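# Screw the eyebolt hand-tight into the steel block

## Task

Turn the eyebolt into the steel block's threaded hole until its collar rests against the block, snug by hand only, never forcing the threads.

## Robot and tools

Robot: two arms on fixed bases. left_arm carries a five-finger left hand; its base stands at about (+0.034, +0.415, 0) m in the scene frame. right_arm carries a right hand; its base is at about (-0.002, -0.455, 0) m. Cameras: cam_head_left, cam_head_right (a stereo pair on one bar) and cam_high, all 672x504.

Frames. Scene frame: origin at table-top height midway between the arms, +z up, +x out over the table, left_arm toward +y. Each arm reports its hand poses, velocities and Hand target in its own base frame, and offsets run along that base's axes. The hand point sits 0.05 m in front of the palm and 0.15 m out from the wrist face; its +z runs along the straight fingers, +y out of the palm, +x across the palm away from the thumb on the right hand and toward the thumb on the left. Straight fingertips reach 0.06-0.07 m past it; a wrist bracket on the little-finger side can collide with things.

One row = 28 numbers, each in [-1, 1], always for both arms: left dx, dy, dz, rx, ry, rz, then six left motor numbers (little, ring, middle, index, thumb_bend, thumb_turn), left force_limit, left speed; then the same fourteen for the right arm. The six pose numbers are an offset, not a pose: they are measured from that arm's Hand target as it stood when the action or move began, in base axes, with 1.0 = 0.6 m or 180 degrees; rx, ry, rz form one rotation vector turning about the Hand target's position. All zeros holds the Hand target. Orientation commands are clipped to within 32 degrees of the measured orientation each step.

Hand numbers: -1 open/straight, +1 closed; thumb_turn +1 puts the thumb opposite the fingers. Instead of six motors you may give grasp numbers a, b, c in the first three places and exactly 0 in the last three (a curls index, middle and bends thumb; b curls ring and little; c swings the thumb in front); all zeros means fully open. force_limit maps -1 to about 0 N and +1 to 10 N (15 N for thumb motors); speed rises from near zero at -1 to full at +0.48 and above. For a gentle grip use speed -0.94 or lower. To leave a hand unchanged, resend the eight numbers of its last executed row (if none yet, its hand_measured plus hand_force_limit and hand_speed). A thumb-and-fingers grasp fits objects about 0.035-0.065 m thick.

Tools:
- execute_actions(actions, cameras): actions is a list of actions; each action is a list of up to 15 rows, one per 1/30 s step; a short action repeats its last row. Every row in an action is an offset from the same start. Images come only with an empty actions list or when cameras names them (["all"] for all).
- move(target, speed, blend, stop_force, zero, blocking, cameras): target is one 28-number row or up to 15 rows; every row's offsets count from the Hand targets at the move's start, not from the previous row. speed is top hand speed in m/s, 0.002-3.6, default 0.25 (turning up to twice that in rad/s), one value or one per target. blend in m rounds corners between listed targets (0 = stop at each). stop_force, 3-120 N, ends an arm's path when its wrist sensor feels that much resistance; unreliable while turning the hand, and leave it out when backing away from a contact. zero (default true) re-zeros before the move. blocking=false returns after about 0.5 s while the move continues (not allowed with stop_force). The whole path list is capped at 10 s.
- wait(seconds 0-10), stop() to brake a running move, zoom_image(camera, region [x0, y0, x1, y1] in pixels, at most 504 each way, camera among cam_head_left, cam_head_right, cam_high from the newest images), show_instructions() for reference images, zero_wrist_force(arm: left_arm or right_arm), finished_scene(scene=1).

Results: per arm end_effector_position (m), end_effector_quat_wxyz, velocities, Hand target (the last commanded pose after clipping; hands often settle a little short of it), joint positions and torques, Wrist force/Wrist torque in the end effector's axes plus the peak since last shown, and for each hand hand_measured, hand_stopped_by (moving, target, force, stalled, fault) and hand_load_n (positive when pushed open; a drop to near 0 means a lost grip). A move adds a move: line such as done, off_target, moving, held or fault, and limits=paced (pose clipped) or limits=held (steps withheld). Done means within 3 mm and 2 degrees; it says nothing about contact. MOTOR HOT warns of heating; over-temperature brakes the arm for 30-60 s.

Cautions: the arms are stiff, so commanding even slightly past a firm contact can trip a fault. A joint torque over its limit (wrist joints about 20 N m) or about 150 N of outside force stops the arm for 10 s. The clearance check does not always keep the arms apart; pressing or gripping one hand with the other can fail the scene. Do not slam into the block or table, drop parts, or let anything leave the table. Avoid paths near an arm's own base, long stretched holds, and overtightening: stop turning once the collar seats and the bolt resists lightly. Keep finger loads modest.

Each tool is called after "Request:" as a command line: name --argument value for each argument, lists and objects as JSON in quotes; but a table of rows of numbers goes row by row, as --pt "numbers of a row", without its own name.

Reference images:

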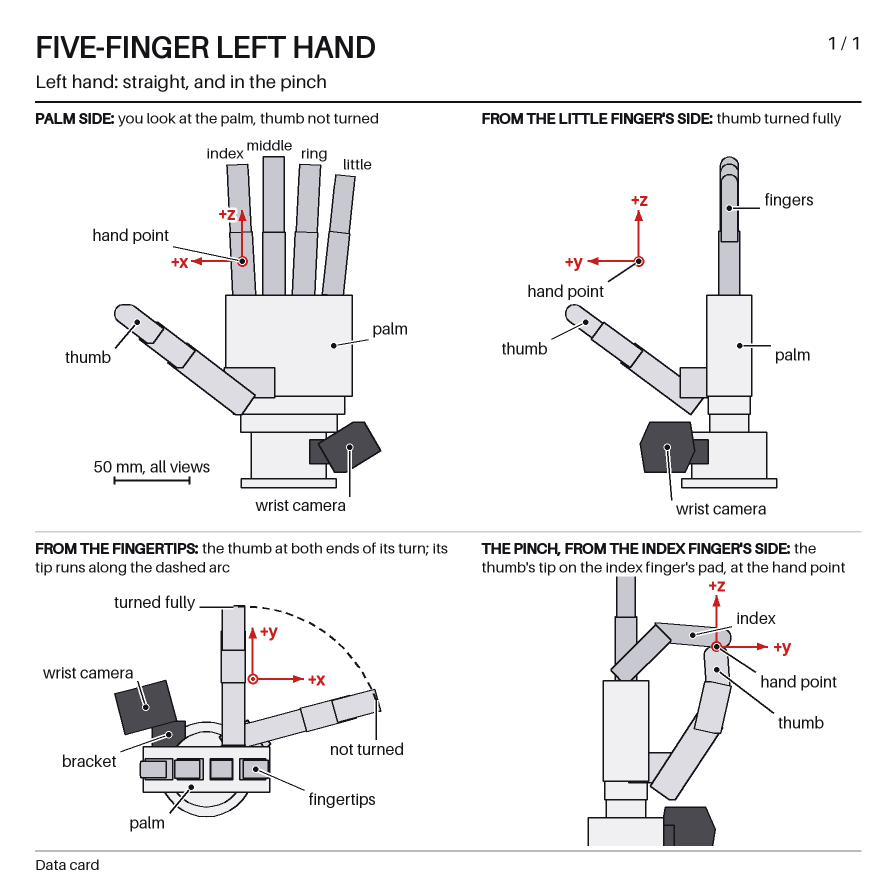

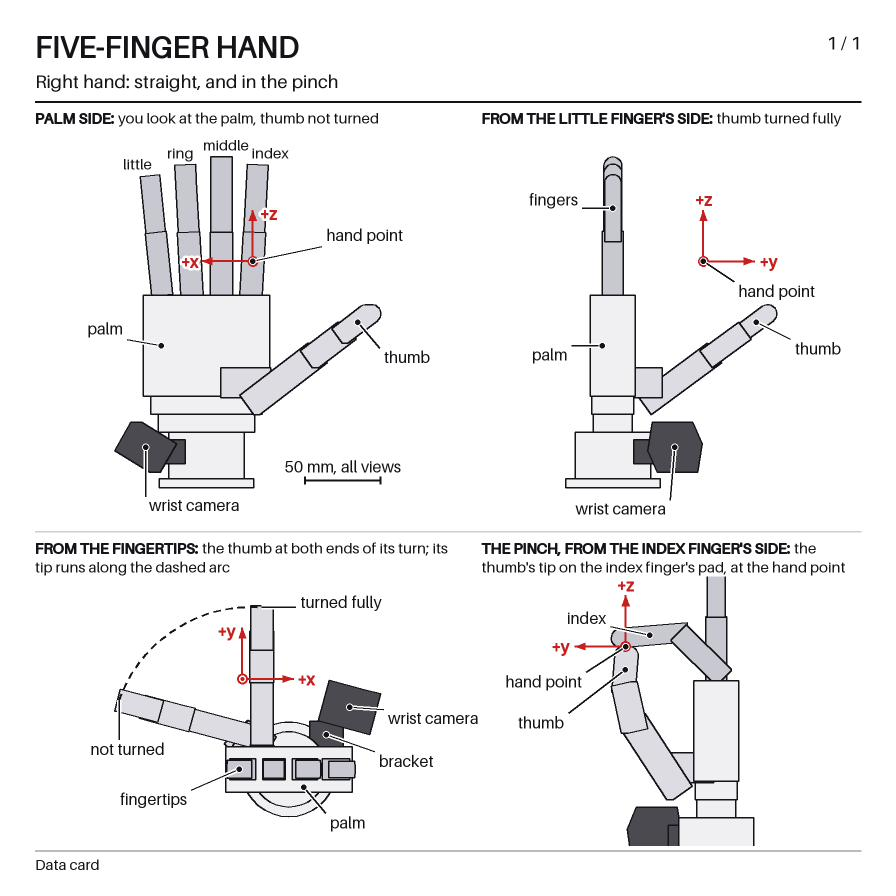

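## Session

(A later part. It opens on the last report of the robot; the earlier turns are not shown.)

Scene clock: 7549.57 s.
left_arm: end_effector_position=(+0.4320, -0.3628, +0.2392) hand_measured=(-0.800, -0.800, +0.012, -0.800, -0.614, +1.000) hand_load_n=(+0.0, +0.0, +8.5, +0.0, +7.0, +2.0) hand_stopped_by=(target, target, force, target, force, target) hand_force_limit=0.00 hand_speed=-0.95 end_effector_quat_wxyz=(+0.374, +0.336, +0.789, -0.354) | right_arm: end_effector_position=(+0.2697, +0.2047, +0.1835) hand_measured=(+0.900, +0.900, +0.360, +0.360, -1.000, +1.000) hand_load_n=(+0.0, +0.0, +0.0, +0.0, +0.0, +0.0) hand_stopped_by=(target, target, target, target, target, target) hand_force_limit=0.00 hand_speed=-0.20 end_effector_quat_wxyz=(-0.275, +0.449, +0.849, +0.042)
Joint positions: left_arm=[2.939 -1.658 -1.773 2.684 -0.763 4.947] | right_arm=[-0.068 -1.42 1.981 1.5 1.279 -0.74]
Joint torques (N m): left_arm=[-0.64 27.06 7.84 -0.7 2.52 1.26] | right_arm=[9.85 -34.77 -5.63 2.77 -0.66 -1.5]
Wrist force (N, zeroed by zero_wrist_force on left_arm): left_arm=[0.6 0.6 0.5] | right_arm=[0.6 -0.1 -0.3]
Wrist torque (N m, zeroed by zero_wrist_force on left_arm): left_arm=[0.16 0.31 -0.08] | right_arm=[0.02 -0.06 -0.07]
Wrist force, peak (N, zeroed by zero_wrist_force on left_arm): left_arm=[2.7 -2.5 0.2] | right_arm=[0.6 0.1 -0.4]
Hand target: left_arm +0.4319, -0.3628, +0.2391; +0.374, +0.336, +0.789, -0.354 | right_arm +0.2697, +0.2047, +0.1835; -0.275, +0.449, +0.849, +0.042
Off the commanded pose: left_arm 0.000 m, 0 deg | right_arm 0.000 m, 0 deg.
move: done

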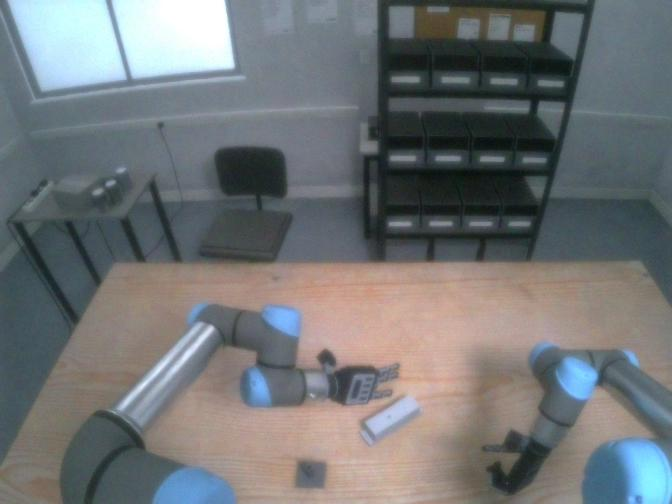

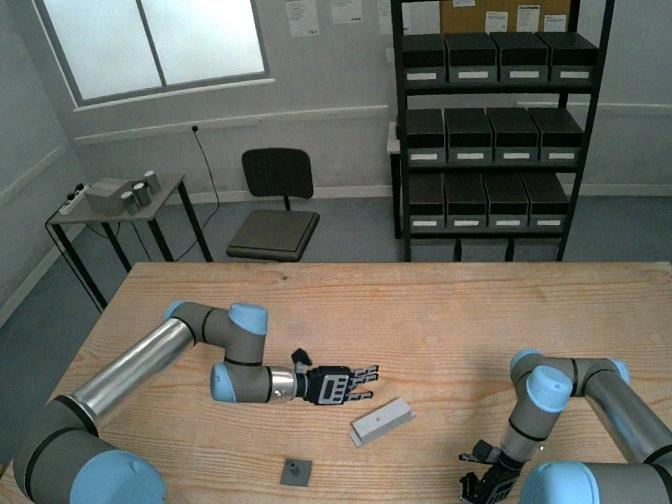

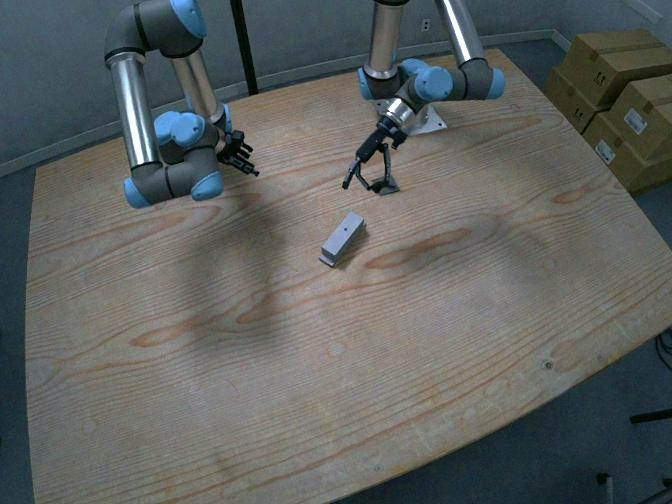

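Request:
zoom_image --camera "cam_high" --region '[367, 178, 389, 200]'

Request:
zoom_image --camera "cam_head_right" --region '[330, 350, 390, 410]'

Request:
zoom_image --camera "cam_head_left" --region '[350, 350, 410, 410]'

Scaled by 22.909 from the camera's 672x504 image, which has a finer 960x720 frame.

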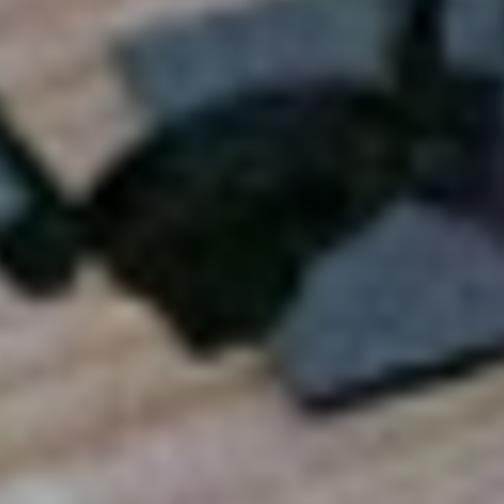

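Scaled by 8.400 from the camera's 672x504 image, which has a finer 960x720 frame.

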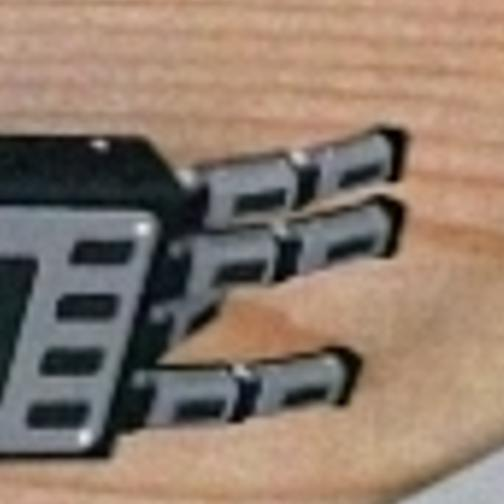

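Scaled by 8.400 from the camera's 672x504 image, which has a finer 960x720 frame.

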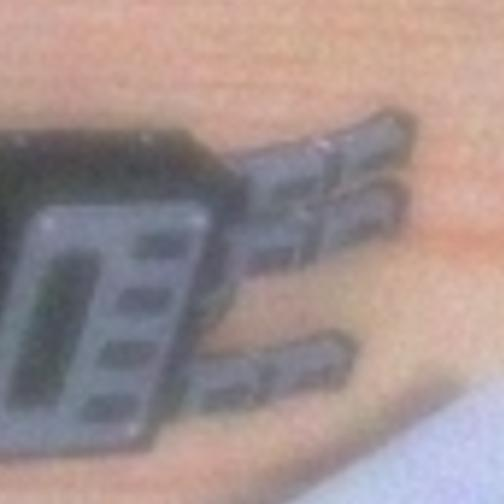

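Request:
zoom_image --camera "cam_high" --region '[369, 180, 387, 194]'

Scaled by 28.000 from the camera's 672x504 image, which has a finer 960x720 frame.

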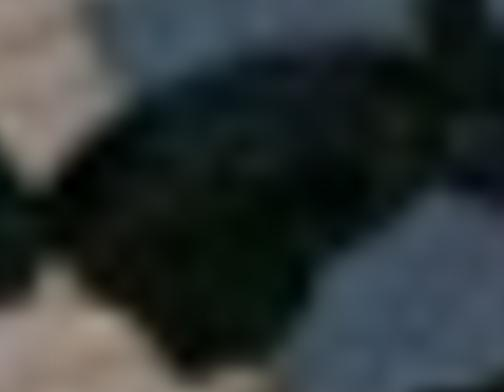

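Request:
move --target '[-0.05,0,-0.06,0,0,0.2778,-0.8,-0.8,0.35,-0.8,-0.25,1,0.0,-0.95,0,0,0,0,0,0,0.9,0.9,0.36,0.36,-1,1,0,-0.2]' --speed 0.2

Request:
move --target '[-0.18,0.18,-0.177,0,0,0,-0.8,-0.8,0.35,-0.8,-0.25,1,0.0,-0.95,0,0,0,0,0,0,0.9,0.9,0.36,0.36,-1,1,0,-0.2]' --speed 0.12

Request:
execute_actions --actions '[[[0,0,0,0,0,0,-0.8,-0.8,0.5,-0.8,-0.1,1,0.4,-0.95,0,0,0,0,0,0,0.9,0.9,0.36,0.36,-1,1,0,-0.2]],[[0,0,0,0,0,0,-0.8,-0.8,0.5,-0.8,-0.1,1,0.4,-0.95,0,0,0,0,0,0,0.9,0.9,0.36,0.36,-1,1,0,-0.2]],[[0,0,0,0,0,0,-0.8,-0.8,0.5,-0.8,-0.1,1,0.4,-0.95,0,0,0,0,0,0,0.9,0.9,0.36,0.36,-1,1,0,-0.2]],[[0,0,0,0,0,0,-0.8,-0.8,0.5,-0.8,-0.1,1,0.4,-0.95,0,0,0,0,0,0,0.9,0.9,0.36,0.36,-1,1,0,-0.2]]]'

Scene clock: 7688.03 s.
left_arm: end_effector_position=(+0.4019, -0.3628, +0.2032) hand_measured=(-0.800, -0.800, +0.012, -0.800, -0.614, +1.000) hand_load_n=(+0.0, +0.0, +8.5, +0.0, +7.0, +2.0) hand_stopped_by=(target, target, force, target, force, target) hand_force_limit=0.00 hand_speed=-0.95 end_effector_quat_wxyz=(+0.488, -0.029, +0.857, -0.163) | right_arm: end_effector_position=(+0.2697, +0.2047, +0.1835) hand_measured=(+0.900, +0.900, +0.360, +0.360, -1.000, +1.000) hand_load_n=(+0.0, +0.0, +0.0, +0.0, -0.5, +0.5) hand_stopped_by=(target, target, target, target, target, target) hand_force_limit=0.00 hand_speed=-0.20 end_effector_quat_wxyz=(-0.275, +0.449, +0.849, +0.042)
Joint positions: left_arm=[2.425 -1.717 -1.769 2.956 -1.946 4.146] | right_arm=[-0.068 -1.42 1.981 1.5 1.279 -0.74]
Joint torques (N m): left_arm=[-1.81 29.08 8.36 2.09 -1.91 -1.16] | right_arm=[9.63 -34.52 -6 2.99 -0.63 -1.56]
Wrist force (N, zeroed by zero_wrist_force on left_arm): left_arm=[1.0 0.3 0.3] | right_arm=[0.5 0.0 -0.2]
Wrist torque (N m, zeroed by zero_wrist_force on left_arm): left_arm=[0.13 0.21 0.07] | right_arm=[0.04 -0.06 -0.07]
Wrist force, peak (N, zeroed by zero_wrist_force on left_arm): left_arm=[0.1 4.0 -0.3] | right_arm=[0.7 0.2 -0.3]
Hand target: left_arm +0.4019, -0.3628, +0.2031; +0.488, -0.029, +0.857, -0.163 | right_arm +0.2697, +0.2047, +0.1835; -0.275, +0.449, +0.849, +0.042
Off the commanded pose: left_arm 0.000 m, 0 deg | right_arm 0.000 m, 0 deg.
move: done

Scene clock: 7690.03 s.
left_arm: end_effector_position=(+0.2940, -0.2548, +0.0970) hand_measured=(-0.800, -0.800, +0.012, -0.800, -0.614, +1.000) hand_load_n=(+0.0, +0.0, +8.5, +0.0, +7.0, +2.0) hand_stopped_by=(target, target, force, target, force, target) hand_force_limit=0.00 hand_speed=-0.95 end_effector_quat_wxyz=(+0.489, -0.029, +0.857, -0.163) | right_arm: end_effector_position=(+0.2697, +0.2047, +0.1835) hand_measured=(+0.900, +0.900, +0.360, +0.360, -1.000, +1.000) hand_load_n=(+0.0, +0.0, +0.0, +0.0, +0.0, +0.0) hand_stopped_by=(target, target, target, target, target, target) hand_force_limit=0.00 hand_speed=-0.20 end_effector_quat_wxyz=(-0.275, +0.449, +0.849, +0.042)
Joint positions: left_arm=[2.472 -1.482 -2.321 3.282 -1.906 4.171] | right_arm=[-0.068 -1.42 1.981 1.5 1.279 -0.74]
Joint torques (N m): left_arm=[-8.4 9.14 12.08 -0.14 -1.9 -0.71] | right_arm=[10.19 -34.49 -6.15 2.84 -0.85 -1.57]
Wrist force (N, zeroed by zero_wrist_force on left_arm): left_arm=[1.6 0.4 1.0] | right_arm=[0.7 -0.1 -0.3]
Wrist torque (N m, zeroed by zero_wrist_force on left_arm): left_arm=[0.14 0.11 -0.04] | right_arm=[0.02 -0.08 -0.06]
Wrist force, peak (N, zeroed by zero_wrist_force on left_arm): left_arm=[2.2 1.7 0.3] | right_arm=[0.7 0.0 -0.3]
Hand target: left_arm +0.2939, -0.2548, +0.0969; +0.488, -0.029, +0.857, -0.163 | right_arm +0.2697, +0.2047, +0.1835; -0.275, +0.449, +0.849, +0.042
Off the commanded pose: left_arm 0.000 m, 0 deg | right_arm 0.000 m, 0 deg.
move: done

Scene clock: 7692.23 s.
left_arm: end_effector_position=(+0.2939, -0.2548, +0.0969) hand_measured=(-0.800, -0.800, +0.012, -0.800, -0.600, +1.000) hand_load_n=(+0.0, +0.0, +12.0, +0.0, +10.0, +2.5) hand_stopped_by=(target, target, force, target, force, target) hand_force_limit=0.40 hand_speed=-0.95 end_effector_quat_wxyz=(+0.488, -0.029, +0.857, -0.163) | right_arm: end_effector_position=(+0.2697, +0.2047, +0.1835) hand_measured=(+0.900, +0.900, +0.360, +0.360, -1.000, +1.000) hand_load_n=(+0.0, +0.0, +0.0, +0.0, +0.0, +0.0) hand_stopped_by=(target, target, target, target, target, target) hand_force_limit=0.00 hand_speed=-0.20 end_effector_quat_wxyz=(-0.275, +0.449, +0.849, +0.042)
Joint positions: left_arm=[2.472 -1.482 -2.321 3.282 -1.906 4.171] | right_arm=[-0.068 -1.42 1.981 1.5 1.279 -0.74]
Joint torques (N m): left_arm=[-8.25 3.18 6.37 2.24 -1.88 -1.01] | right_arm=[10.29 -34.39 -6.38 2.8 -0.67 -1.75]
Wrist force (N, zeroed by zero_wrist_force on left_arm): left_arm=[1.5 0.6 0.8] | right_arm=[0.3 0.0 -0.2]
Wrist torque (N m, zeroed by zero_wrist_force on left_arm): left_arm=[0.19 0.11 -0.05] | right_arm=[0.03 -0.02 -0.08]
Wrist force, peak (N, zeroed by zero_wrist_force on left_arm): left_arm=[1.7 0.7 0.9] | right_arm=[0.7 -0.2 -0.2]
Hand target: left_arm +0.2939, -0.2548, +0.0969; +0.488, -0.029, +0.857, -0.163 | right_arm +0.2697, +0.2047, +0.1835; -0.275, +0.449, +0.849, +0.042
Off the commanded pose: left_arm 0.000 m, 0 deg | right_arm 0.000 m, 0 deg.
Step readings (end_effector_position of left_arm | right_arm):
0: (+0.2940, -0.2548, +0.0970) | (+0.2697, +0.2047, +0.1835)
1: (+0.2940, -0.2548, +0.0970) | (+0.2697, +0.2047, +0.1835)
2: (+0.2940, -0.2548, +0.0970) | (+0.2697, +0.2047, +0.1835)
4: (+0.2939, -0.2548, +0.0970) | (+0.2697, +0.2047, +0.1835)
8: (+0.2939, -0.2548, +0.0970) | (+0.2697, +0.2047, +0.1835)
15: (+0.2939, -0.2548, +0.0970) | (+0.2697, +0.2047, +0.1835)
16: (+0.2939, -0.2548, +0.0970) | (+0.2697, +0.2047, +0.1835)
17: (+0.2939, -0.2548, +0.0970) | (+0.2697, +0.2047, +0.1835)
19: (+0.2939, -0.2548, +0.0970) | (+0.2697, +0.2047, +0.1835)
23: (+0.2939, -0.2548, +0.0970) | (+0.2697, +0.2047, +0.1835)
30: (+0.2939, -0.2548, +0.0969) | (+0.2697, +0.2047, +0.1835)
31: (+0.2939, -0.2548, +0.0969) | (+0.2697, +0.2047, +0.1835)
32: (+0.2939, -0.2548, +0.0969) | (+0.2697, +0.2047, +0.1835)
34: (+0.2939, -0.2548, +0.0969) | (+0.2697, +0.2047, +0.1835)
38: (+0.2939, -0.2548, +0.0969) | (+0.2697, +0.2047, +0.1835)
45: (+0.2939, -0.2548, +0.0969) | (+0.2697, +0.2047, +0.1835)
46: (+0.2939, -0.2548, +0.0969) | (+0.2697, +0.2047, +0.1835)
47: (+0.2939, -0.2548, +0.0969) | (+0.2697, +0.2047, +0.1835)
49: (+0.2939, -0.2548, +0.0969) | (+0.2697, +0.2047, +0.1835)
53: (+0.2939, -0.2548, +0.0969) | (+0.2697, +0.2047, +0.1835)
60: (+0.2939, -0.2548, +0.0969) | (+0.2697, +0.2047, +0.1835)

Request:
move --target '[0,0,-0.0217,0,0,0,-0.8,-0.8,0.5,-0.8,-0.1,1,0.4,-0.95,0,0,0,0,0,0,0.9,0.9,0.36,0.36,-1,1,0,-0.2]' --speed 0.006 --stop_force 3

Scene clock: 7712.90 s.
left_arm: end_effector_position=(+0.2939, -0.2548, +0.0888) hand_measured=(-0.800, -0.800, +0.012, -0.800, -0.600, +1.000) hand_load_n=(+0.0, +0.0, +11.0, +0.0, +11.5, -0.5) hand_stopped_by=(target, target, force, target, force, target) hand_force_limit=0.40 hand_speed=-0.95 end_effector_quat_wxyz=(+0.488, -0.029, +0.857, -0.163) | right_arm: end_effector_position=(+0.2697, +0.2047, +0.1835) hand_measured=(+0.900, +0.900, +0.360, +0.360, -1.000, +1.000) hand_load_n=(+0.0, +0.0, +0.0, +0.0, -0.5, +0.0) hand_stopped_by=(target, target, target, target, target, target) hand_force_limit=0.00 hand_speed=-0.20 end_effector_quat_wxyz=(-0.275, +0.449, +0.849, +0.042)
Joint positions: left_arm=[2.472 -1.499 -2.333 3.311 -1.906 4.171] | right_arm=[-0.068 -1.42 1.981 1.5 1.279 -0.74]
Joint torques (N m): left_arm=[-7.25 19.95 29.76 -1.81 -0.93 -1.19] | right_arm=[10.27 -34.2 -5.56 2.73 -0.67 -1.47]
Wrist force (N, zeroed by zero_wrist_force on left_arm): left_arm=[0.1 1.1 -0.8] | right_arm=[0.6 -0.1 -0.2]
Wrist torque (N m, zeroed by zero_wrist_force on left_arm): left_arm=[0.17 0.16 -0.04] | right_arm=[0.02 -0.07 -0.07]
Wrist force, peak (N, zeroed by zero_wrist_force on left_arm): left_arm=[-2.1 -0.1 -1.4] | right_arm=[0.9 -0.1 -0.4]
Hand target: left_arm +0.2939, -0.2548, +0.0888; +0.488, -0.029, +0.857, -0.163 (not the last commanded pose) | right_arm +0.2697, +0.2047, +0.1835; -0.275, +0.449, +0.849, +0.042
Off the commanded pose: left_arm 0.005 m, 0 deg | right_arm 0.000 m, 0 deg.
move: contact (left_arm)

Request:
move --pt "0.0017 0 0 0 0 0 -0.8 -0.8 0.5 -0.8 -0.1 1 0.4 -0.95 0 0 0 0 0 0 0.9 0.9 0.36 0.36 -1 1 0 -0.2" --pt "0.0008 0.0014 0 0 0 0 -0.8 -0.8 0.5 -0.8 -0.1 1 0.4 -0.95 0 0 0 0 0 0 0.9 0.9 0.36 0.36 -1 1 0 -0.2" --pt "-0.0008 0.0014 0 0 0 0 -0.8 -0.8 0.5 -0.8 -0.1 1 0.4 -0.95 0 0 0 0 0 0 0.9 0.9 0.36 0.36 -1 1 0 -0.2" --pt "-0.0017 0 0 0 0 0 -0.8 -0.8 0.5 -0.8 -0.1 1 0.4 -0.95 0 0 0 0 0 0 0.9 0.9 0.36 0.36 -1 1 0 -0.2" --pt "-0.0008 -0.0014 0 0 0 0 -0.8 -0.8 0.5 -0.8 -0.1 1 0.4 -0.95 0 0 0 0 0 0 0.9 0.9 0.36 0.36 -1 1 0 -0.2" --pt "0.0008 -0.0014 0 0 0 0 -0.8 -0.8 0.5 -0.8 -0.1 1 0.4 -0.95 0 0 0 0 0 0 0.9 0.9 0.36 0.36 -1 1 0 -0.2" --pt "0.0017 0 0 0 0 0 -0.8 -0.8 0.5 -0.8 -0.1 1 0.4 -0.95 0 0 0 0 0 0 0.9 0.9 0.36 0.36 -1 1 0 -0.2" --speed 0.005 --blend 0.0003

Scene clock: 7735.80 s.
left_arm: end_effector_position=(+0.2950, -0.2548, +0.0888) hand_measured=(-0.800, -0.800, +0.012, -0.800, -0.600, +1.000) hand_load_n=(+0.0, +0.0, +11.5, +0.0, +10.0, +1.5) hand_stopped_by=(target, target, force, target, force, target) hand_force_limit=0.40 hand_speed=-0.95 end_effector_quat_wxyz=(+0.489, -0.029, +0.857, -0.163) | right_arm: end_effector_position=(+0.2697, +0.2047, +0.1835) hand_measured=(+0.900, +0.900, +0.360, +0.360, -1.000, +1.000) hand_load_n=(+0.0, +0.0, +0.0, +0.0, +0.0, +0.0) hand_stopped_by=(target, target, target, target, target, target) hand_force_limit=0.00 hand_speed=-0.20 end_effector_quat_wxyz=(-0.275, +0.449, +0.849, +0.042)
Joint positions: left_arm=[2.475 -1.499 -2.332 3.311 -1.903 4.172] | right_arm=[-0.068 -1.42 1.981 1.5 1.279 -0.74]
Joint torques (N m): left_arm=[-6 15 4.84 2.29 -0.44 0.01] | right_arm=[11.14 -34.47 -5.62 2.7 -0.8 -1.63]
Wrist force (N, zeroed by zero_wrist_force on left_arm): left_arm=[-0.4 -0.1 0.5] | right_arm=[0.4 0.1 -0.1]
Wrist torque (N m, zeroed by zero_wrist_force on left_arm): left_arm=[0.18 0.10 -0.02] | right_arm=[0.04 -0.04 -0.08]
Wrist force, peak (N, zeroed by zero_wrist_force on left_arm): left_arm=[1.5 0.6 1.1] | right_arm=[0.6 -0.1 -0.4]
Hand target: left_arm +0.2949, -0.2548, +0.0888; +0.488, -0.029, +0.857, -0.163 | right_arm +0.2697, +0.2047, +0.1835; -0.275, +0.449, +0.849, +0.042
Off the commanded pose: left_arm 0.000 m, 0 deg | right_arm 0.000 m, 0 deg.
move: done

Request:
move --target '[-0.0017,0,-0.0117,0,0,0,-0.8,-0.8,0.5,-0.8,-0.1,1,0.4,-0.95,0,0,0,0,0,0,0.9,0.9,0.36,0.36,-1,1,0,-0.2]' --speed 0.006 --stop_force 3

Scene clock: 7744.67 s.
left_arm: end_effector_position=(+0.2946, -0.2548, +0.0864) hand_measured=(-0.800, -0.800, +0.012, -0.800, -0.600, +1.000) hand_load_n=(+0.0, +0.0, +10.0, +0.0, +12.0, -2.5) hand_stopped_by=(target, target, force, target, force, target) hand_force_limit=0.40 hand_speed=-0.95 end_effector_quat_wxyz=(+0.488, -0.029, +0.857, -0.163) | right_arm: end_effector_position=(+0.2697, +0.2047, +0.1835) hand_measured=(+0.900, +0.900, +0.360, +0.360, -1.000, +1.000) hand_load_n=(+0.0, +0.0, +0.0, +0.0, +0.0, +0.0) hand_stopped_by=(target, target, target, target, target, target) hand_force_limit=0.00 hand_speed=-0.20 end_effector_quat_wxyz=(-0.275, +0.449, +0.849, +0.042)
Joint positions: left_arm=[2.474 -1.504 -2.336 3.32 -1.904 4.172] | right_arm=[-0.068 -1.42 1.981 1.5 1.279 -0.74]
Joint torques (N m): left_arm=[8.31 19.94 29.92 -1.91 1.6 1.36] | right_arm=[10.16 -34.18 -4.83 2.77 -0.66 -1.57]
Wrist force (N, zeroed by zero_wrist_force on left_arm): left_arm=[-1.4 1.2 -2.1] | right_arm=[0.5 -0.1 -0.5]
Wrist torque (N m, zeroed by zero_wrist_force on left_arm): left_arm=[0.16 0.18 -0.01] | right_arm=[0.04 -0.04 -0.08]
Wrist force, peak (N, zeroed by zero_wrist_force on left_arm): left_arm=[-3.8 0.0 -2.6] | right_arm=[0.7 0.0 -0.3]
Hand target: left_arm +0.2946, -0.2548, +0.0864; +0.488, -0.029, +0.857, -0.163 (not the last commanded pose) | right_arm +0.2697, +0.2047, +0.1835; -0.275, +0.449, +0.849, +0.042
Off the commanded pose: left_arm 0.005 m, 0 deg | right_arm 0.000 m, 0 deg.
move: contact (left_arm)

Request:
move --target '[-0.0008,0.0015,0,0,0,0,-0.8,-0.8,0.5,-0.8,-0.1,1,0.4,-0.95,0,0,0,0,0,0,0.9,0.9,0.36,0.36,-1,1,0,-0.2]' --speed 0.005

Request:
move --target '[0,0,-0.0117,0,0,0,-0.8,-0.8,0.5,-0.8,-0.1,1,0.4,-0.95,0,0,0,0,0,0,0.9,0.9,0.36,0.36,-1,1,0,-0.2]' --speed 0.006 --stop_force 3

Scene clock: 7765.43 s.
left_arm: end_effector_position=(+0.2941, -0.2539, +0.0864) hand_measured=(-0.800, -0.800, +0.012, -0.800, -0.600, +1.000) hand_load_n=(+0.0, +0.0, +11.5, +0.0, +11.0, +0.5) hand_stopped_by=(target, target, force, target, force, target) hand_force_limit=0.40 hand_speed=-0.95 end_effector_quat_wxyz=(+0.488, -0.029, +0.857, -0.163) | right_arm: end_effector_position=(+0.2697, +0.2047, +0.1835) hand_measured=(+0.900, +0.900, +0.360, +0.360, -1.000, +1.000) hand_load_n=(+0.0, +0.0, +0.0, +0.0, +0.0, +0.0) hand_stopped_by=(target, target, target, target, target, target) hand_force_limit=0.00 hand_speed=-0.20 end_effector_quat_wxyz=(-0.275, +0.449, +0.849, +0.042)
Joint positions: left_arm=[2.476 -1.501 -2.338 3.32 -1.902 4.173] | right_arm=[-0.068 -1.42 1.981 1.5 1.279 -0.74]
Joint torques (N m): left_arm=[6.61 14.41 6.91 -1.98 1.03 1.66] | right_arm=[10.82 -34.32 -5.44 2.74 -0.65 -1.6]
Wrist force (N, zeroed by zero_wrist_force on left_arm): left_arm=[-1.9 -0.8 -0.7] | right_arm=[0.4 0.0 -0.3]
Wrist torque (N m, zeroed by zero_wrist_force on left_arm): left_arm=[0.11 0.07 0.02] | right_arm=[0.04 -0.03 -0.08]
Wrist force, peak (N, zeroed by zero_wrist_force on left_arm): left_arm=[-1.5 1.3 -2.3] | right_arm=[0.7 0.1 -0.5]
Hand target: left_arm +0.2941, -0.2539, +0.0864; +0.488, -0.029, +0.857, -0.163 | right_arm +0.2697, +0.2047, +0.1835; -0.275, +0.449, +0.849, +0.042
Off the commanded pose: left_arm 0.000 m, 0 deg | right_arm 0.000 m, 0 deg.
move: done

Scene clock: 7766.53 s.
left_arm: end_effector_position=(+0.2940, -0.2538, +0.0861) hand_measured=(-0.800, -0.800, +0.012, -0.800, -0.600, +1.000) hand_load_n=(+0.0, +0.0, +10.5, +0.0, +11.0, -2.0) hand_stopped_by=(target, target, force, target, force, target) hand_force_limit=0.40 hand_speed=-0.95 end_effector_quat_wxyz=(+0.488, -0.029, +0.857, -0.163) | right_arm: end_effector_position=(+0.2697, +0.2047, +0.1835) hand_measured=(+0.900, +0.900, +0.360, +0.360, -1.000, +1.000) hand_load_n=(+0.0, +0.0, +0.0, +0.0, -0.5, +0.5) hand_stopped_by=(target, target, target, target, target, target) hand_force_limit=0.00 hand_speed=-0.20 end_effector_quat_wxyz=(-0.275, +0.449, +0.849, +0.042)
Joint positions: left_arm=[2.476 -1.501 -2.339 3.32 -1.902 4.173] | right_arm=[-0.068 -1.42 1.981 1.5 1.279 -0.74]
Joint torques (N m): left_arm=[6.2 18.61 27.26 -2.77 0.89 1.61] | right_arm=[10.84 -34.31 -5.52 2.72 -0.61 -1.6]
Wrist force (N, zeroed by zero_wrist_force on left_arm): left_arm=[-4.0 -0.6 -1.9] | right_arm=[0.4 -0.2 -0.2]
Wrist torque (N m, zeroed by zero_wrist_force on left_arm): left_arm=[0.12 0.10 0.04] | right_arm=[0.01 -0.04 -0.08]
Wrist force, peak (N, zeroed by zero_wrist_force on left_arm): left_arm=[-5.4 -0.5 -2.7] | right_arm=[0.6 -0.1 -0.5]
Hand target: left_arm +0.2940, -0.2538, +0.0861; +0.488, -0.029, +0.857, -0.163 (not the last commanded pose) | right_arm +0.2697, +0.2047, +0.1835; -0.275, +0.449, +0.849, +0.042
Off the commanded pose: left_arm 0.007 m, 0 deg | right_arm 0.000 m, 0 deg.
move: contact (left_arm)

Request:
move --target '[0.0017,0,0.0008,0,0,0,-0.8,-0.8,0.5,-0.8,-0.1,1,0.4,-0.95,0,0,0,0,0,0,0.9,0.9,0.36,0.36,-1,1,0,-0.2]' --speed 0.006

Request:
move --target '[-0.0033,0,0,0,0,0,-0.8,-0.8,0.5,-0.8,-0.1,1,0.4,-0.95,0,0,0,0,0,0,0.9,0.9,0.36,0.36,-1,1,0,-0.2]' --speed 0.006

Request:
move --target '[0.0017,0.0017,0,0,0,0,-0.8,-0.8,0.5,-0.8,-0.1,1,0.4,-0.95,0,0,0,0,0,0,0.9,0.9,0.36,0.36,-1,1,0,-0.2]' --speed 0.006

Request:
move --target '[0,-0.0033,0,0,0,0,-0.8,-0.8,0.5,-0.8,-0.1,1,0.4,-0.95,0,0,0,0,0,0,0.9,0.9,0.36,0.36,-1,1,0,-0.2]' --speed 0.006

Scene clock: 7781.37 s.
left_arm: end_effector_position=(+0.2951, -0.2538, +0.0866) hand_measured=(-0.800, -0.800, +0.012, -0.800, -0.600, +1.000) hand_load_n=(+0.0, +0.0, +11.0, +0.0, +11.5, -0.5) hand_stopped_by=(target, target, force, target, force, target) hand_force_limit=0.40 hand_speed=-0.95 end_effector_quat_wxyz=(+0.488, -0.029, +0.857, -0.163) | right_arm: end_effector_position=(+0.2697, +0.2047, +0.1835) hand_measured=(+0.900, +0.900, +0.360, +0.360, -1.000, +1.000) hand_load_n=(+0.0, +0.0, +0.0, +0.0, +0.0, +0.0) hand_stopped_by=(target, target, target, target, target, target) hand_force_limit=0.00 hand_speed=-0.20 end_effector_quat_wxyz=(-0.275, +0.449, +0.849, +0.042)
Joint positions: left_arm=[2.479 -1.501 -2.337 3.319 -1.9 4.174] | right_arm=[-0.068 -1.42 1.981 1.5 1.279 -0.74]
Joint torques (N m): left_arm=[6.62 20.21 26.7 -1.66 0.89 1.95] | right_arm=[10.02 -34.45 -6.47 2.67 -0.79 -1.5]
Wrist force (N, zeroed by zero_wrist_force on left_arm): left_arm=[0.2 0.9 -1.0] | right_arm=[0.6 0.0 -0.2]
Wrist torque (N m, zeroed by zero_wrist_force on left_arm): left_arm=[0.18 0.13 -0.03] | right_arm=[0.03 -0.06 -0.07]
Wrist force, peak (N, zeroed by zero_wrist_force on left_arm): left_arm=[-4.2 -0.6 -2.0] | right_arm=[0.8 -0.1 -0.4]
Hand target: left_arm +0.2951, -0.2538, +0.0866; +0.488, -0.029, +0.857, -0.163 | right_arm +0.2697, +0.2047, +0.1835; -0.275, +0.449, +0.849, +0.042
Off the commanded pose: left_arm 0.000 m, 0 deg | right_arm 0.000 m, 0 deg.
move: done

Scene clock: 7782.07 s.
left_arm: end_effector_position=(+0.2930, -0.2538, +0.0866) hand_measured=(-0.800, -0.800, +0.012, -0.800, -0.600, +1.000) hand_load_n=(+0.0, +0.0, +11.5, +0.0, +10.5, +2.0) hand_stopped_by=(target, target, force, target, force, target) hand_force_limit=0.40 hand_speed=-0.95 end_effector_quat_wxyz=(+0.488, -0.029, +0.857, -0.163) | right_arm: end_effector_position=(+0.2697, +0.2047, +0.1835) hand_measured=(+0.900, +0.900, +0.360, +0.360, -1.000, +1.000) hand_load_n=(+0.0, +0.0, +0.0, +0.0, +0.0, +0.5) hand_stopped_by=(target, target, target, target, target, target) hand_force_limit=0.00 hand_speed=-0.20 end_effector_quat_wxyz=(-0.275, +0.449, +0.849, +0.042)
Joint positions: left_arm=[2.473 -1.5 -2.339 3.318 -1.905 4.171] | right_arm=[-0.068 -1.42 1.981 1.5 1.279 -0.74]
Joint torques (N m): left_arm=[-0.7 16.89 6.99 -1.69 -0.56 -0.64] | right_arm=[10.12 -34.75 -6.34 2.62 -0.66 -1.54]
Wrist force (N, zeroed by zero_wrist_force on left_arm): left_arm=[-0.9 -0.4 0.3] | right_arm=[0.5 -0.1 -0.2]
Wrist torque (N m, zeroed by zero_wrist_force on left_arm): left_arm=[0.16 0.15 -0.04] | right_arm=[0.01 -0.05 -0.07]
Wrist force, peak (N, zeroed by zero_wrist_force on left_arm): left_arm=[0.5 1.1 -0.6] | right_arm=[0.6 0.2 -0.4]
Hand target: left_arm +0.2931, -0.2538, +0.0866; +0.488, -0.029, +0.857, -0.163 | right_arm +0.2697, +0.2047, +0.1835; -0.275, +0.449, +0.849, +0.042
Off the commanded pose: left_arm 0.000 m, 0 deg | right_arm 0.000 m, 0 deg.
move: done

Scene clock: 7782.77 s.
left_arm: end_effector_position=(+0.2941, -0.2528, +0.0866) hand_measured=(-0.800, -0.800, +0.012, -0.800, -0.600, +1.000) hand_load_n=(+0.0, +0.0, +11.5, -0.5, +10.0, +2.0) hand_stopped_by=(target, target, force, target, force, target) hand_force_limit=0.40 hand_speed=-0.95 end_effector_quat_wxyz=(+0.488, -0.029, +0.857, -0.163) | right_arm: end_effector_position=(+0.2697, +0.2047, +0.1835) hand_measured=(+0.900, +0.900, +0.360, +0.360, -1.000, +1.000) hand_load_n=(+0.0, +0.0, +0.0, +0.0, +0.0, +0.0) hand_stopped_by=(target, target, target, target, target, target) hand_force_limit=0.00 hand_speed=-0.20 end_effector_quat_wxyz=(-0.275, +0.449, +0.849, +0.042)
Joint positions: left_arm=[2.48 -1.497 -2.341 3.319 -1.899 4.175] | right_arm=[-0.068 -1.42 1.981 1.5 1.279 -0.74]
Joint torques (N m): left_arm=[2.59 17.64 5.33 2.17 0.33 1.39] | right_arm=[10.02 -34.64 -5.91 2.71 -0.7 -1.53]
Wrist force (N, zeroed by zero_wrist_force on left_arm): left_arm=[-0.7 -0.3 0.3] | right_arm=[0.7 0.0 -0.1]
Wrist torque (N m, zeroed by zero_wrist_force on left_arm): left_arm=[0.16 0.14 -0.04] | right_arm=[0.03 -0.08 -0.07]
Wrist force, peak (N, zeroed by zero_wrist_force on left_arm): left_arm=[-0.8 -0.3 0.4] | right_arm=[0.5 -0.1 -0.5]
Hand target: left_arm +0.2941, -0.2528, +0.0866; +0.488, -0.029, +0.857, -0.163 | right_arm +0.2697, +0.2047, +0.1835; -0.275, +0.449, +0.849, +0.042
Off the commanded pose: left_arm 0.000 m, 0 deg | right_arm 0.000 m, 0 deg.
move: done

Scene clock: 7783.47 s.
left_arm: end_effector_position=(+0.2941, -0.2548, +0.0866) hand_measured=(-0.800, -0.800, +0.012, -0.800, -0.600, +1.000) hand_load_n=(+0.0, +0.0, +10.5, +0.0, +11.5, -2.5) hand_stopped_by=(target, target, force, target, force, target) hand_force_limit=0.40 hand_speed=-0.95 end_effector_quat_wxyz=(+0.488, -0.029, +0.857, -0.163) | right_arm: end_effector_position=(+0.2697, +0.2047, +0.1835) hand_measured=(+0.900, +0.900, +0.360, +0.360, -1.000, +1.000) hand_load_n=(+0.0, +0.0, +0.0, +0.0, +0.0, +0.5) hand_stopped_by=(target, target, target, target, target, target) hand_force_limit=0.00 hand_speed=-0.20 end_effector_quat_wxyz=(-0.275, +0.449, +0.849, +0.042)
Joint positions: left_arm=[2.472 -1.503 -2.336 3.318 -1.905 4.171] | right_arm=[-0.068 -1.42 1.981 1.5 1.279 -0.74]
Joint torques (N m): left_arm=[1.31 12.09 22.77 -1.87 -0.2 -0.23] | right_arm=[10.44 -33.84 -5.14 2.82 -0.69 -1.51]
Wrist force (N, zeroed by zero_wrist_force on left_arm): left_arm=[-1.1 1.0 -1.9] | right_arm=[0.5 -0.1 -0.3]
Wrist torque (N m, zeroed by zero_wrist_force on left_arm): left_arm=[0.15 0.18 -0.02] | right_arm=[0.03 -0.05 -0.08]
Wrist force, peak (N, zeroed by zero_wrist_force on left_arm): left_arm=[-1.2 1.0 -2.2] | right_arm=[0.6 -0.1 -0.4]
Hand target: left_arm +0.2941, -0.2548, +0.0866; +0.488, -0.029, +0.857, -0.163 | right_arm +0.2697, +0.2047, +0.1835; -0.275, +0.449, +0.849, +0.042
Off the commanded pose: left_arm 0.000 m, 0 deg | right_arm 0.000 m, 0 deg.
move: done

Request:
move --target '[0.0006,0.0007,0.0433,0,0,0,-0.8,-0.8,0.5,-0.8,-0.1,1,0.4,-0.95,0,0,0,0,0,0,0.9,0.9,0.36,0.36,-1,1,0,-0.2]' --speed 0.05 --cameras '["cam_high"]'

Request:
zoom_image --camera "cam_high" --region '[374, 150, 402, 182]'

Scene clock: 7826.90 s.
left_arm: end_effector_position=(+0.2945, -0.2544, +0.1127) hand_measured=(-0.800, -0.800, +0.012, -0.800, -0.600, +1.000) hand_load_n=(+0.0, +0.0, +11.5, +0.0, +10.0, +3.0) hand_stopped_by=(target, target, force, target, force, target) hand_force_limit=0.40 hand_speed=-0.95 end_effector_quat_wxyz=(+0.489, -0.029, +0.857, -0.163) | right_arm: end_effector_position=(+0.2697, +0.2047, +0.1835) hand_measured=(+0.900, +0.900, +0.360, +0.360, -1.000, +1.000) hand_load_n=(+0.0, +0.0, +0.0, +0.0, +0.0, +0.5) hand_stopped_by=(target, target, target, target, target, target) hand_force_limit=0.00 hand_speed=-0.20 end_effector_quat_wxyz=(-0.275, +0.449, +0.849, +0.042)
Joint positions: left_arm=[2.475 -1.452 -2.297 3.229 -1.903 4.172] | right_arm=[-0.068 -1.42 1.981 1.5 1.279 -0.74]
Joint torques (N m): left_arm=[4.1 6.78 6.75 1.42 0.35 0.14] | right_arm=[10.14 -34.71 -5.82 2.64 -0.7 -1.53]
Wrist force (N, zeroed by zero_wrist_force on left_arm): left_arm=[1.6 0.3 0.4] | right_arm=[0.4 0.1 -0.3]
Wrist torque (N m, zeroed by zero_wrist_force on left_arm): left_arm=[0.16 0.12 -0.05] | right_arm=[0.04 -0.03 -0.08]
Wrist force, peak (N, zeroed by zero_wrist_force on left_arm): left_arm=[-1.3 1.1 -2.1] | right_arm=[0.7 0.0 -0.3]
Hand target: left_arm +0.2945, -0.2544, +0.1126; +0.488, -0.029, +0.857, -0.163 | right_arm +0.2697, +0.2047, +0.1835; -0.275, +0.449, +0.849, +0.042
Off the commanded pose: left_arm 0.000 m, 0 deg | right_arm 0.000 m, 0 deg.
move: done
Images, in order (width x height): cam_high 672x504.

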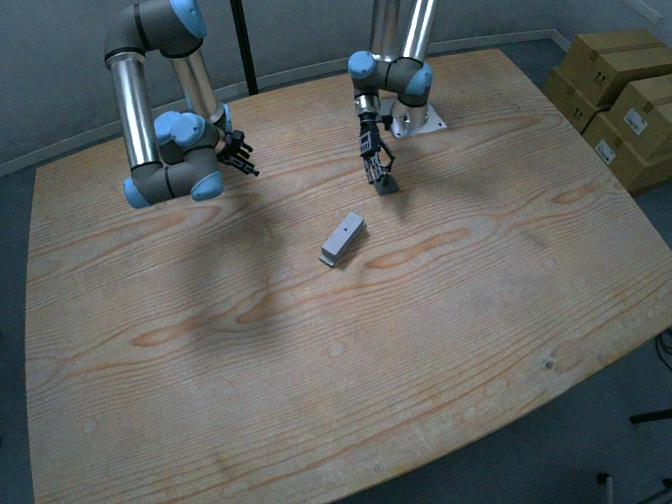

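Scaled by 15.750 from the camera's 672x504 image, which has a finer 960x720 frame.

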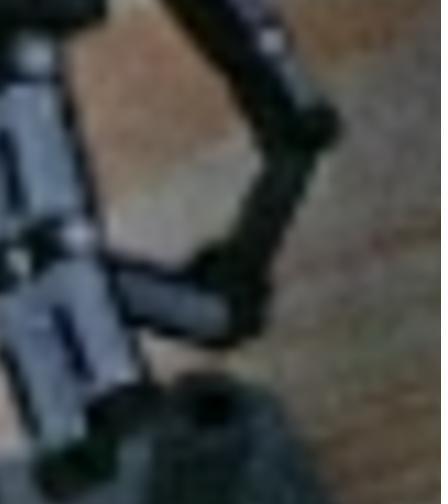

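Request:
move --target '[0.0175,-0.0075,0.01,0,0,0.1944,-0.8,-0.8,0.5,-0.8,-0.1,1,0.4,-0.95,0,0,0,0,0,0,0.9,0.9,0.36,0.36,-1,1,0,-0.2]' --speed 0.15 --cameras '["all"]'

Request:
zoom_image --camera "cam_high" --region '[374, 150, 402, 182]'

Request:
zoom_image --camera "cam_head_right" --region '[260, 424, 340, 504]'

Request:
zoom_image --camera "cam_head_left" --region '[270, 424, 350, 504]'

Scene clock: 7855.57 s.
left_arm: end_effector_position=(+0.3050, -0.2590, +0.1186) hand_measured=(-0.800, -0.800, +0.012, -0.800, -0.600, +1.000) hand_load_n=(+0.0, +0.0, +11.5, +0.0, +10.5, +2.5) hand_stopped_by=(target, target, force, target, force, target) hand_force_limit=0.40 hand_speed=-0.95 end_effector_quat_wxyz=(+0.515, -0.285, +0.809, -0.009) | right_arm: end_effector_position=(+0.2697, +0.2047, +0.1835) hand_measured=(+0.900, +0.900, +0.360, +0.360, -1.000, +1.000) hand_load_n=(+0.0, +0.0, +0.0, +0.0, -0.5, +0.0) hand_stopped_by=(target, target, target, target, target, target) hand_force_limit=0.00 hand_speed=-0.20 end_effector_quat_wxyz=(-0.275, +0.449, +0.849, +0.042)
Joint positions: left_arm=[2.269 -1.88 -1.89 2.803 -2.534 3.485] | right_arm=[-0.068 -1.42 1.981 1.5 1.279 -0.74]
Joint torques (N m): left_arm=[8.69 30.03 10.26 -1.64 -1.55 -1.24] | right_arm=[10.54 -35.13 -6.18 2.68 -0.75 -1.53]
Wrist force (N, zeroed by zero_wrist_force on left_arm): left_arm=[1.1 0.8 0.7] | right_arm=[0.4 -0.2 -0.2]
Wrist torque (N m, zeroed by zero_wrist_force on left_arm): left_arm=[0.22 0.21 0.07] | right_arm=[0.01 -0.04 -0.08]
Wrist force, peak (N, zeroed by zero_wrist_force on left_arm): left_arm=[0.7 2.7 0.9] | right_arm=[0.7 0.1 -0.3]
Hand target: left_arm +0.3050, -0.2589, +0.1186; +0.515, -0.285, +0.808, -0.008 | right_arm +0.2697, +0.2047, +0.1835; -0.275, +0.449, +0.849, +0.042
Off the commanded pose: left_arm 0.000 m, 0 deg | right_arm 0.000 m, 0 deg.
move: done

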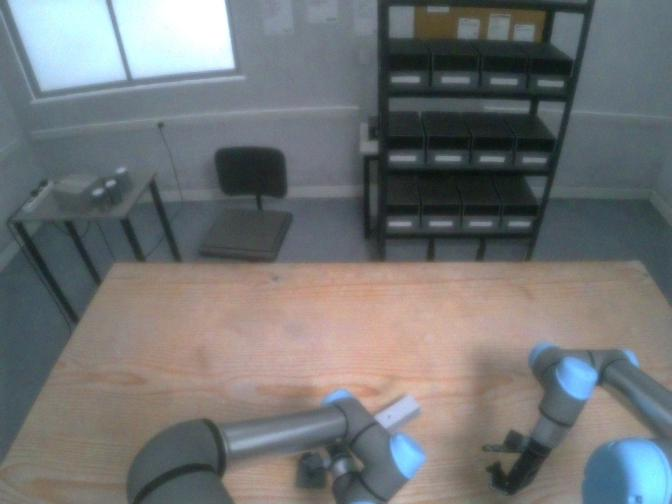

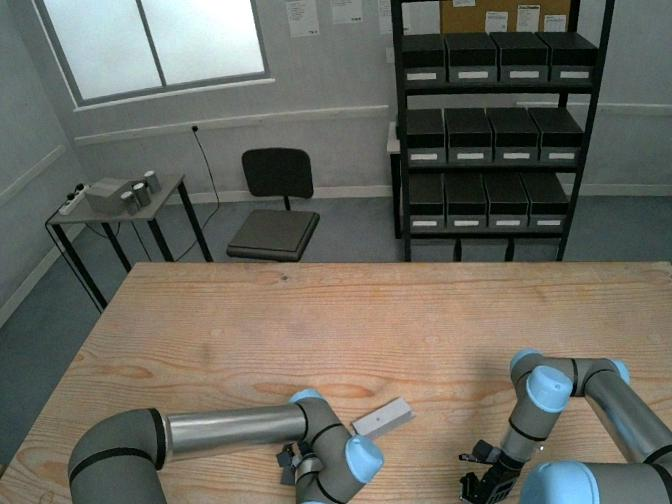

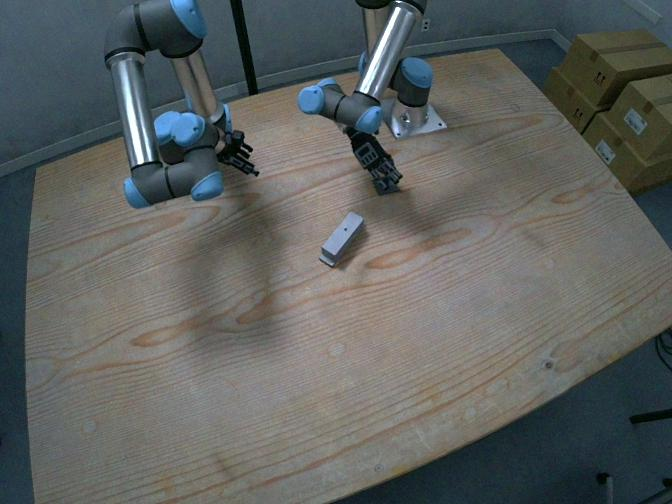

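Scaled by 15.750 from the camera's 672x504 image, which has a finer 960x720 frame.

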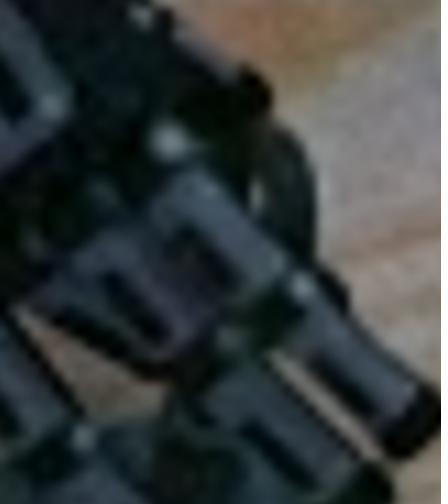

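Scaled by 6.300 from the camera's 672x504 image, which has a finer 960x720 frame.

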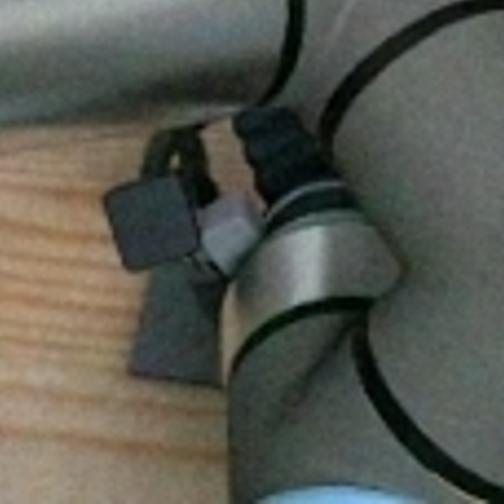

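Scaled by 6.300 from the camera's 672x504 image, which has a finer 960x720 frame.

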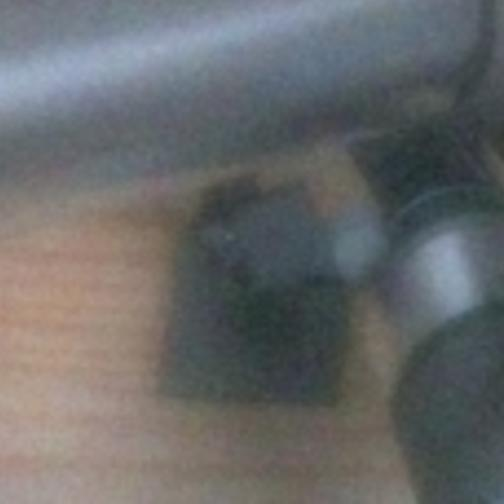

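Request:
move --pt "0 0 0.05 0 0 0 -0.8 -0.8 0.5 -0.8 -0.1 1 0.4 -0.95 0 0 0 0 0 0 0.9 0.9 0.36 0.36 -1 1 0 -0.2" --pt "0.16 -0.18 0.14 0 0 -0.1944 -0.8 -0.8 0.5 -0.8 -0.1 1 0.4 -0.95 0 0 0 0 0 0 0.9 0.9 0.36 0.36 -1 1 0 -0.2" --speed 0.15 --blend 0.02

Request:
move --target '[0.18,-0.08,0.16,0,0,-0.2778,-0.8,-0.8,0.5,-0.8,-0.1,1,0.4,-0.95,0,0,0,0,0,0,0.9,0.9,0.36,0.36,-1,1,0,-0.2]' --speed 0.15 --cameras '["cam_high", "cam_head_right"]'

Scene clock: 7888.73 s.
left_arm: end_effector_position=(+0.4010, -0.3668, +0.2027) hand_measured=(-0.800, -0.800, +0.012, -0.800, -0.600, +1.000) hand_load_n=(+0.0, +0.0, +12.0, +0.0, +10.0, +3.0) hand_stopped_by=(target, target, force, target, force, target) hand_force_limit=0.40 hand_speed=-0.95 end_effector_quat_wxyz=(+0.489, -0.029, +0.857, -0.163) | right_arm: end_effector_position=(+0.2697, +0.2047, +0.1835) hand_measured=(+0.900, +0.900, +0.360, +0.360, -1.000, +1.000) hand_load_n=(+0.0, +0.0, +0.0, +0.0, +0.0, +0.5) hand_stopped_by=(target, target, target, target, target, target) hand_force_limit=0.00 hand_speed=-0.20 end_effector_quat_wxyz=(-0.275, +0.449, +0.849, +0.042)
Joint positions: left_arm=[2.416 -1.725 -1.761 2.955 -1.955 4.14] | right_arm=[-0.068 -1.42 1.981 1.5 1.279 -0.74]
Joint torques (N m): left_arm=[-6.77 14.72 8.28 -2.17 1.07 1.3] | right_arm=[10.19 -34.86 -5.58 2.67 -0.63 -1.56]
Wrist force (N, zeroed by zero_wrist_force on left_arm): left_arm=[1.1 0.3 0.5] | right_arm=[0.5 -0.1 -0.5]
Wrist torque (N m, zeroed by zero_wrist_force on left_arm): left_arm=[0.11 0.19 -0.07] | right_arm=[0.03 -0.05 -0.07]
Wrist force, peak (N, zeroed by zero_wrist_force on left_arm): left_arm=[2.7 2.0 1.4] | right_arm=[0.8 0.0 -0.3]
Hand target: left_arm +0.4010, -0.3669, +0.2026; +0.488, -0.029, +0.857, -0.163 | right_arm +0.2697, +0.2047, +0.1835; -0.275, +0.449, +0.849, +0.042
Off the commanded pose: left_arm 0.000 m, 0 deg | right_arm 0.000 m, 0 deg.
move: done; blend cut to 0.015 m at target 1

Scene clock: 7892.13 s.
left_arm: end_effector_position=(+0.5090, -0.4148, +0.2985) hand_measured=(-0.800, -0.800, +0.012, -0.800, -0.600, +1.000) hand_load_n=(+0.0, +0.0, +11.5, +0.0, +10.5, +2.5) hand_stopped_by=(target, target, force, target, force, target) hand_force_limit=0.40 hand_speed=-0.95 end_effector_quat_wxyz=(+0.374, +0.336, +0.789, -0.354) | right_arm: end_effector_position=(+0.2697, +0.2047, +0.1835) hand_measured=(+0.900, +0.900, +0.360, +0.360, -1.000, +1.000) hand_load_n=(+0.0, +0.0, +0.0, +0.0, -0.5, +0.0) hand_stopped_by=(target, target, target, target, target, target) hand_force_limit=0.00 hand_speed=-0.20 end_effector_quat_wxyz=(-0.275, +0.449, +0.849, +0.042)
Joint positions: left_arm=[2.858 -1.848 -1.381 2.535 -0.825 4.871] | right_arm=[-0.068 -1.42 1.981 1.5 1.279 -0.74]
Joint torques (N m): left_arm=[-6.29 36.44 16.69 -0.15 2.22 1.4] | right_arm=[10.15 -34.28 -5.11 2.71 -0.73 -1.55]
Wrist force (N, zeroed by zero_wrist_force on left_arm): left_arm=[1.2 0.9 0.0] | right_arm=[0.5 -0.1 -0.3]
Wrist torque (N m, zeroed by zero_wrist_force on left_arm): left_arm=[0.26 0.19 -0.10] | right_arm=[0.03 -0.04 -0.08]
Wrist force, peak (N, zeroed by zero_wrist_force on left_arm): left_arm=[1.3 2.2 0.1] | right_arm=[0.7 -0.1 -0.3]
Hand target: left_arm +0.5090, -0.4149, +0.2986; +0.374, +0.336, +0.789, -0.354 | right_arm +0.2697, +0.2047, +0.1835; -0.275, +0.449, +0.849, +0.042
Off the commanded pose: left_arm 0.000 m, 0 deg | right_arm 0.000 m, 0 deg.
move: done
Images, in order (width x height): cam_head_right 672x504, cam_high 672x504.

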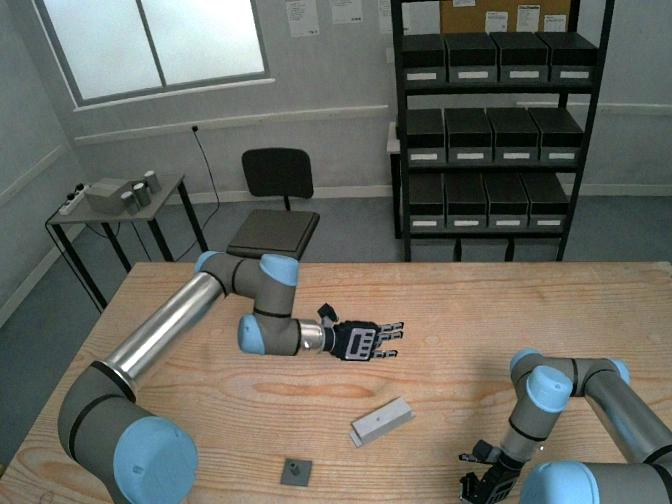

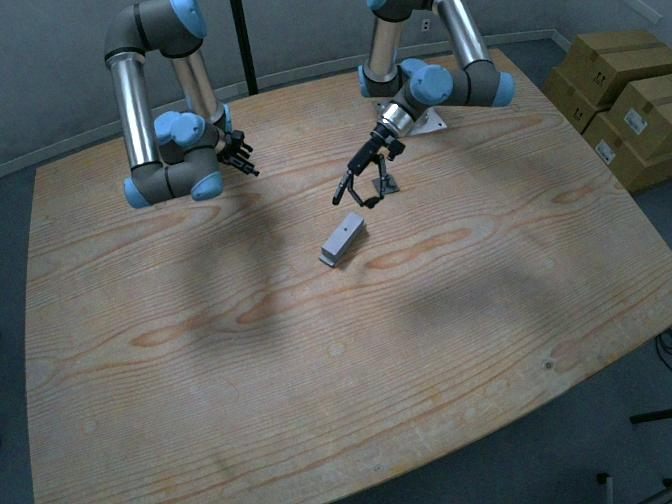

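Request:
zoom_image --camera "cam_high" --region '[354, 180, 390, 216]'

Scaled by 14.000 from the camera's 672x504 image, which has a finer 960x720 frame.

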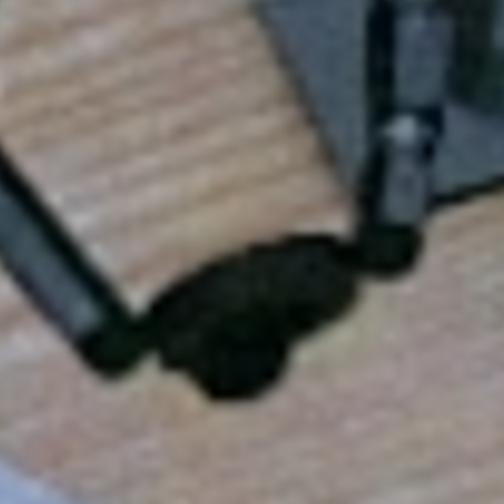

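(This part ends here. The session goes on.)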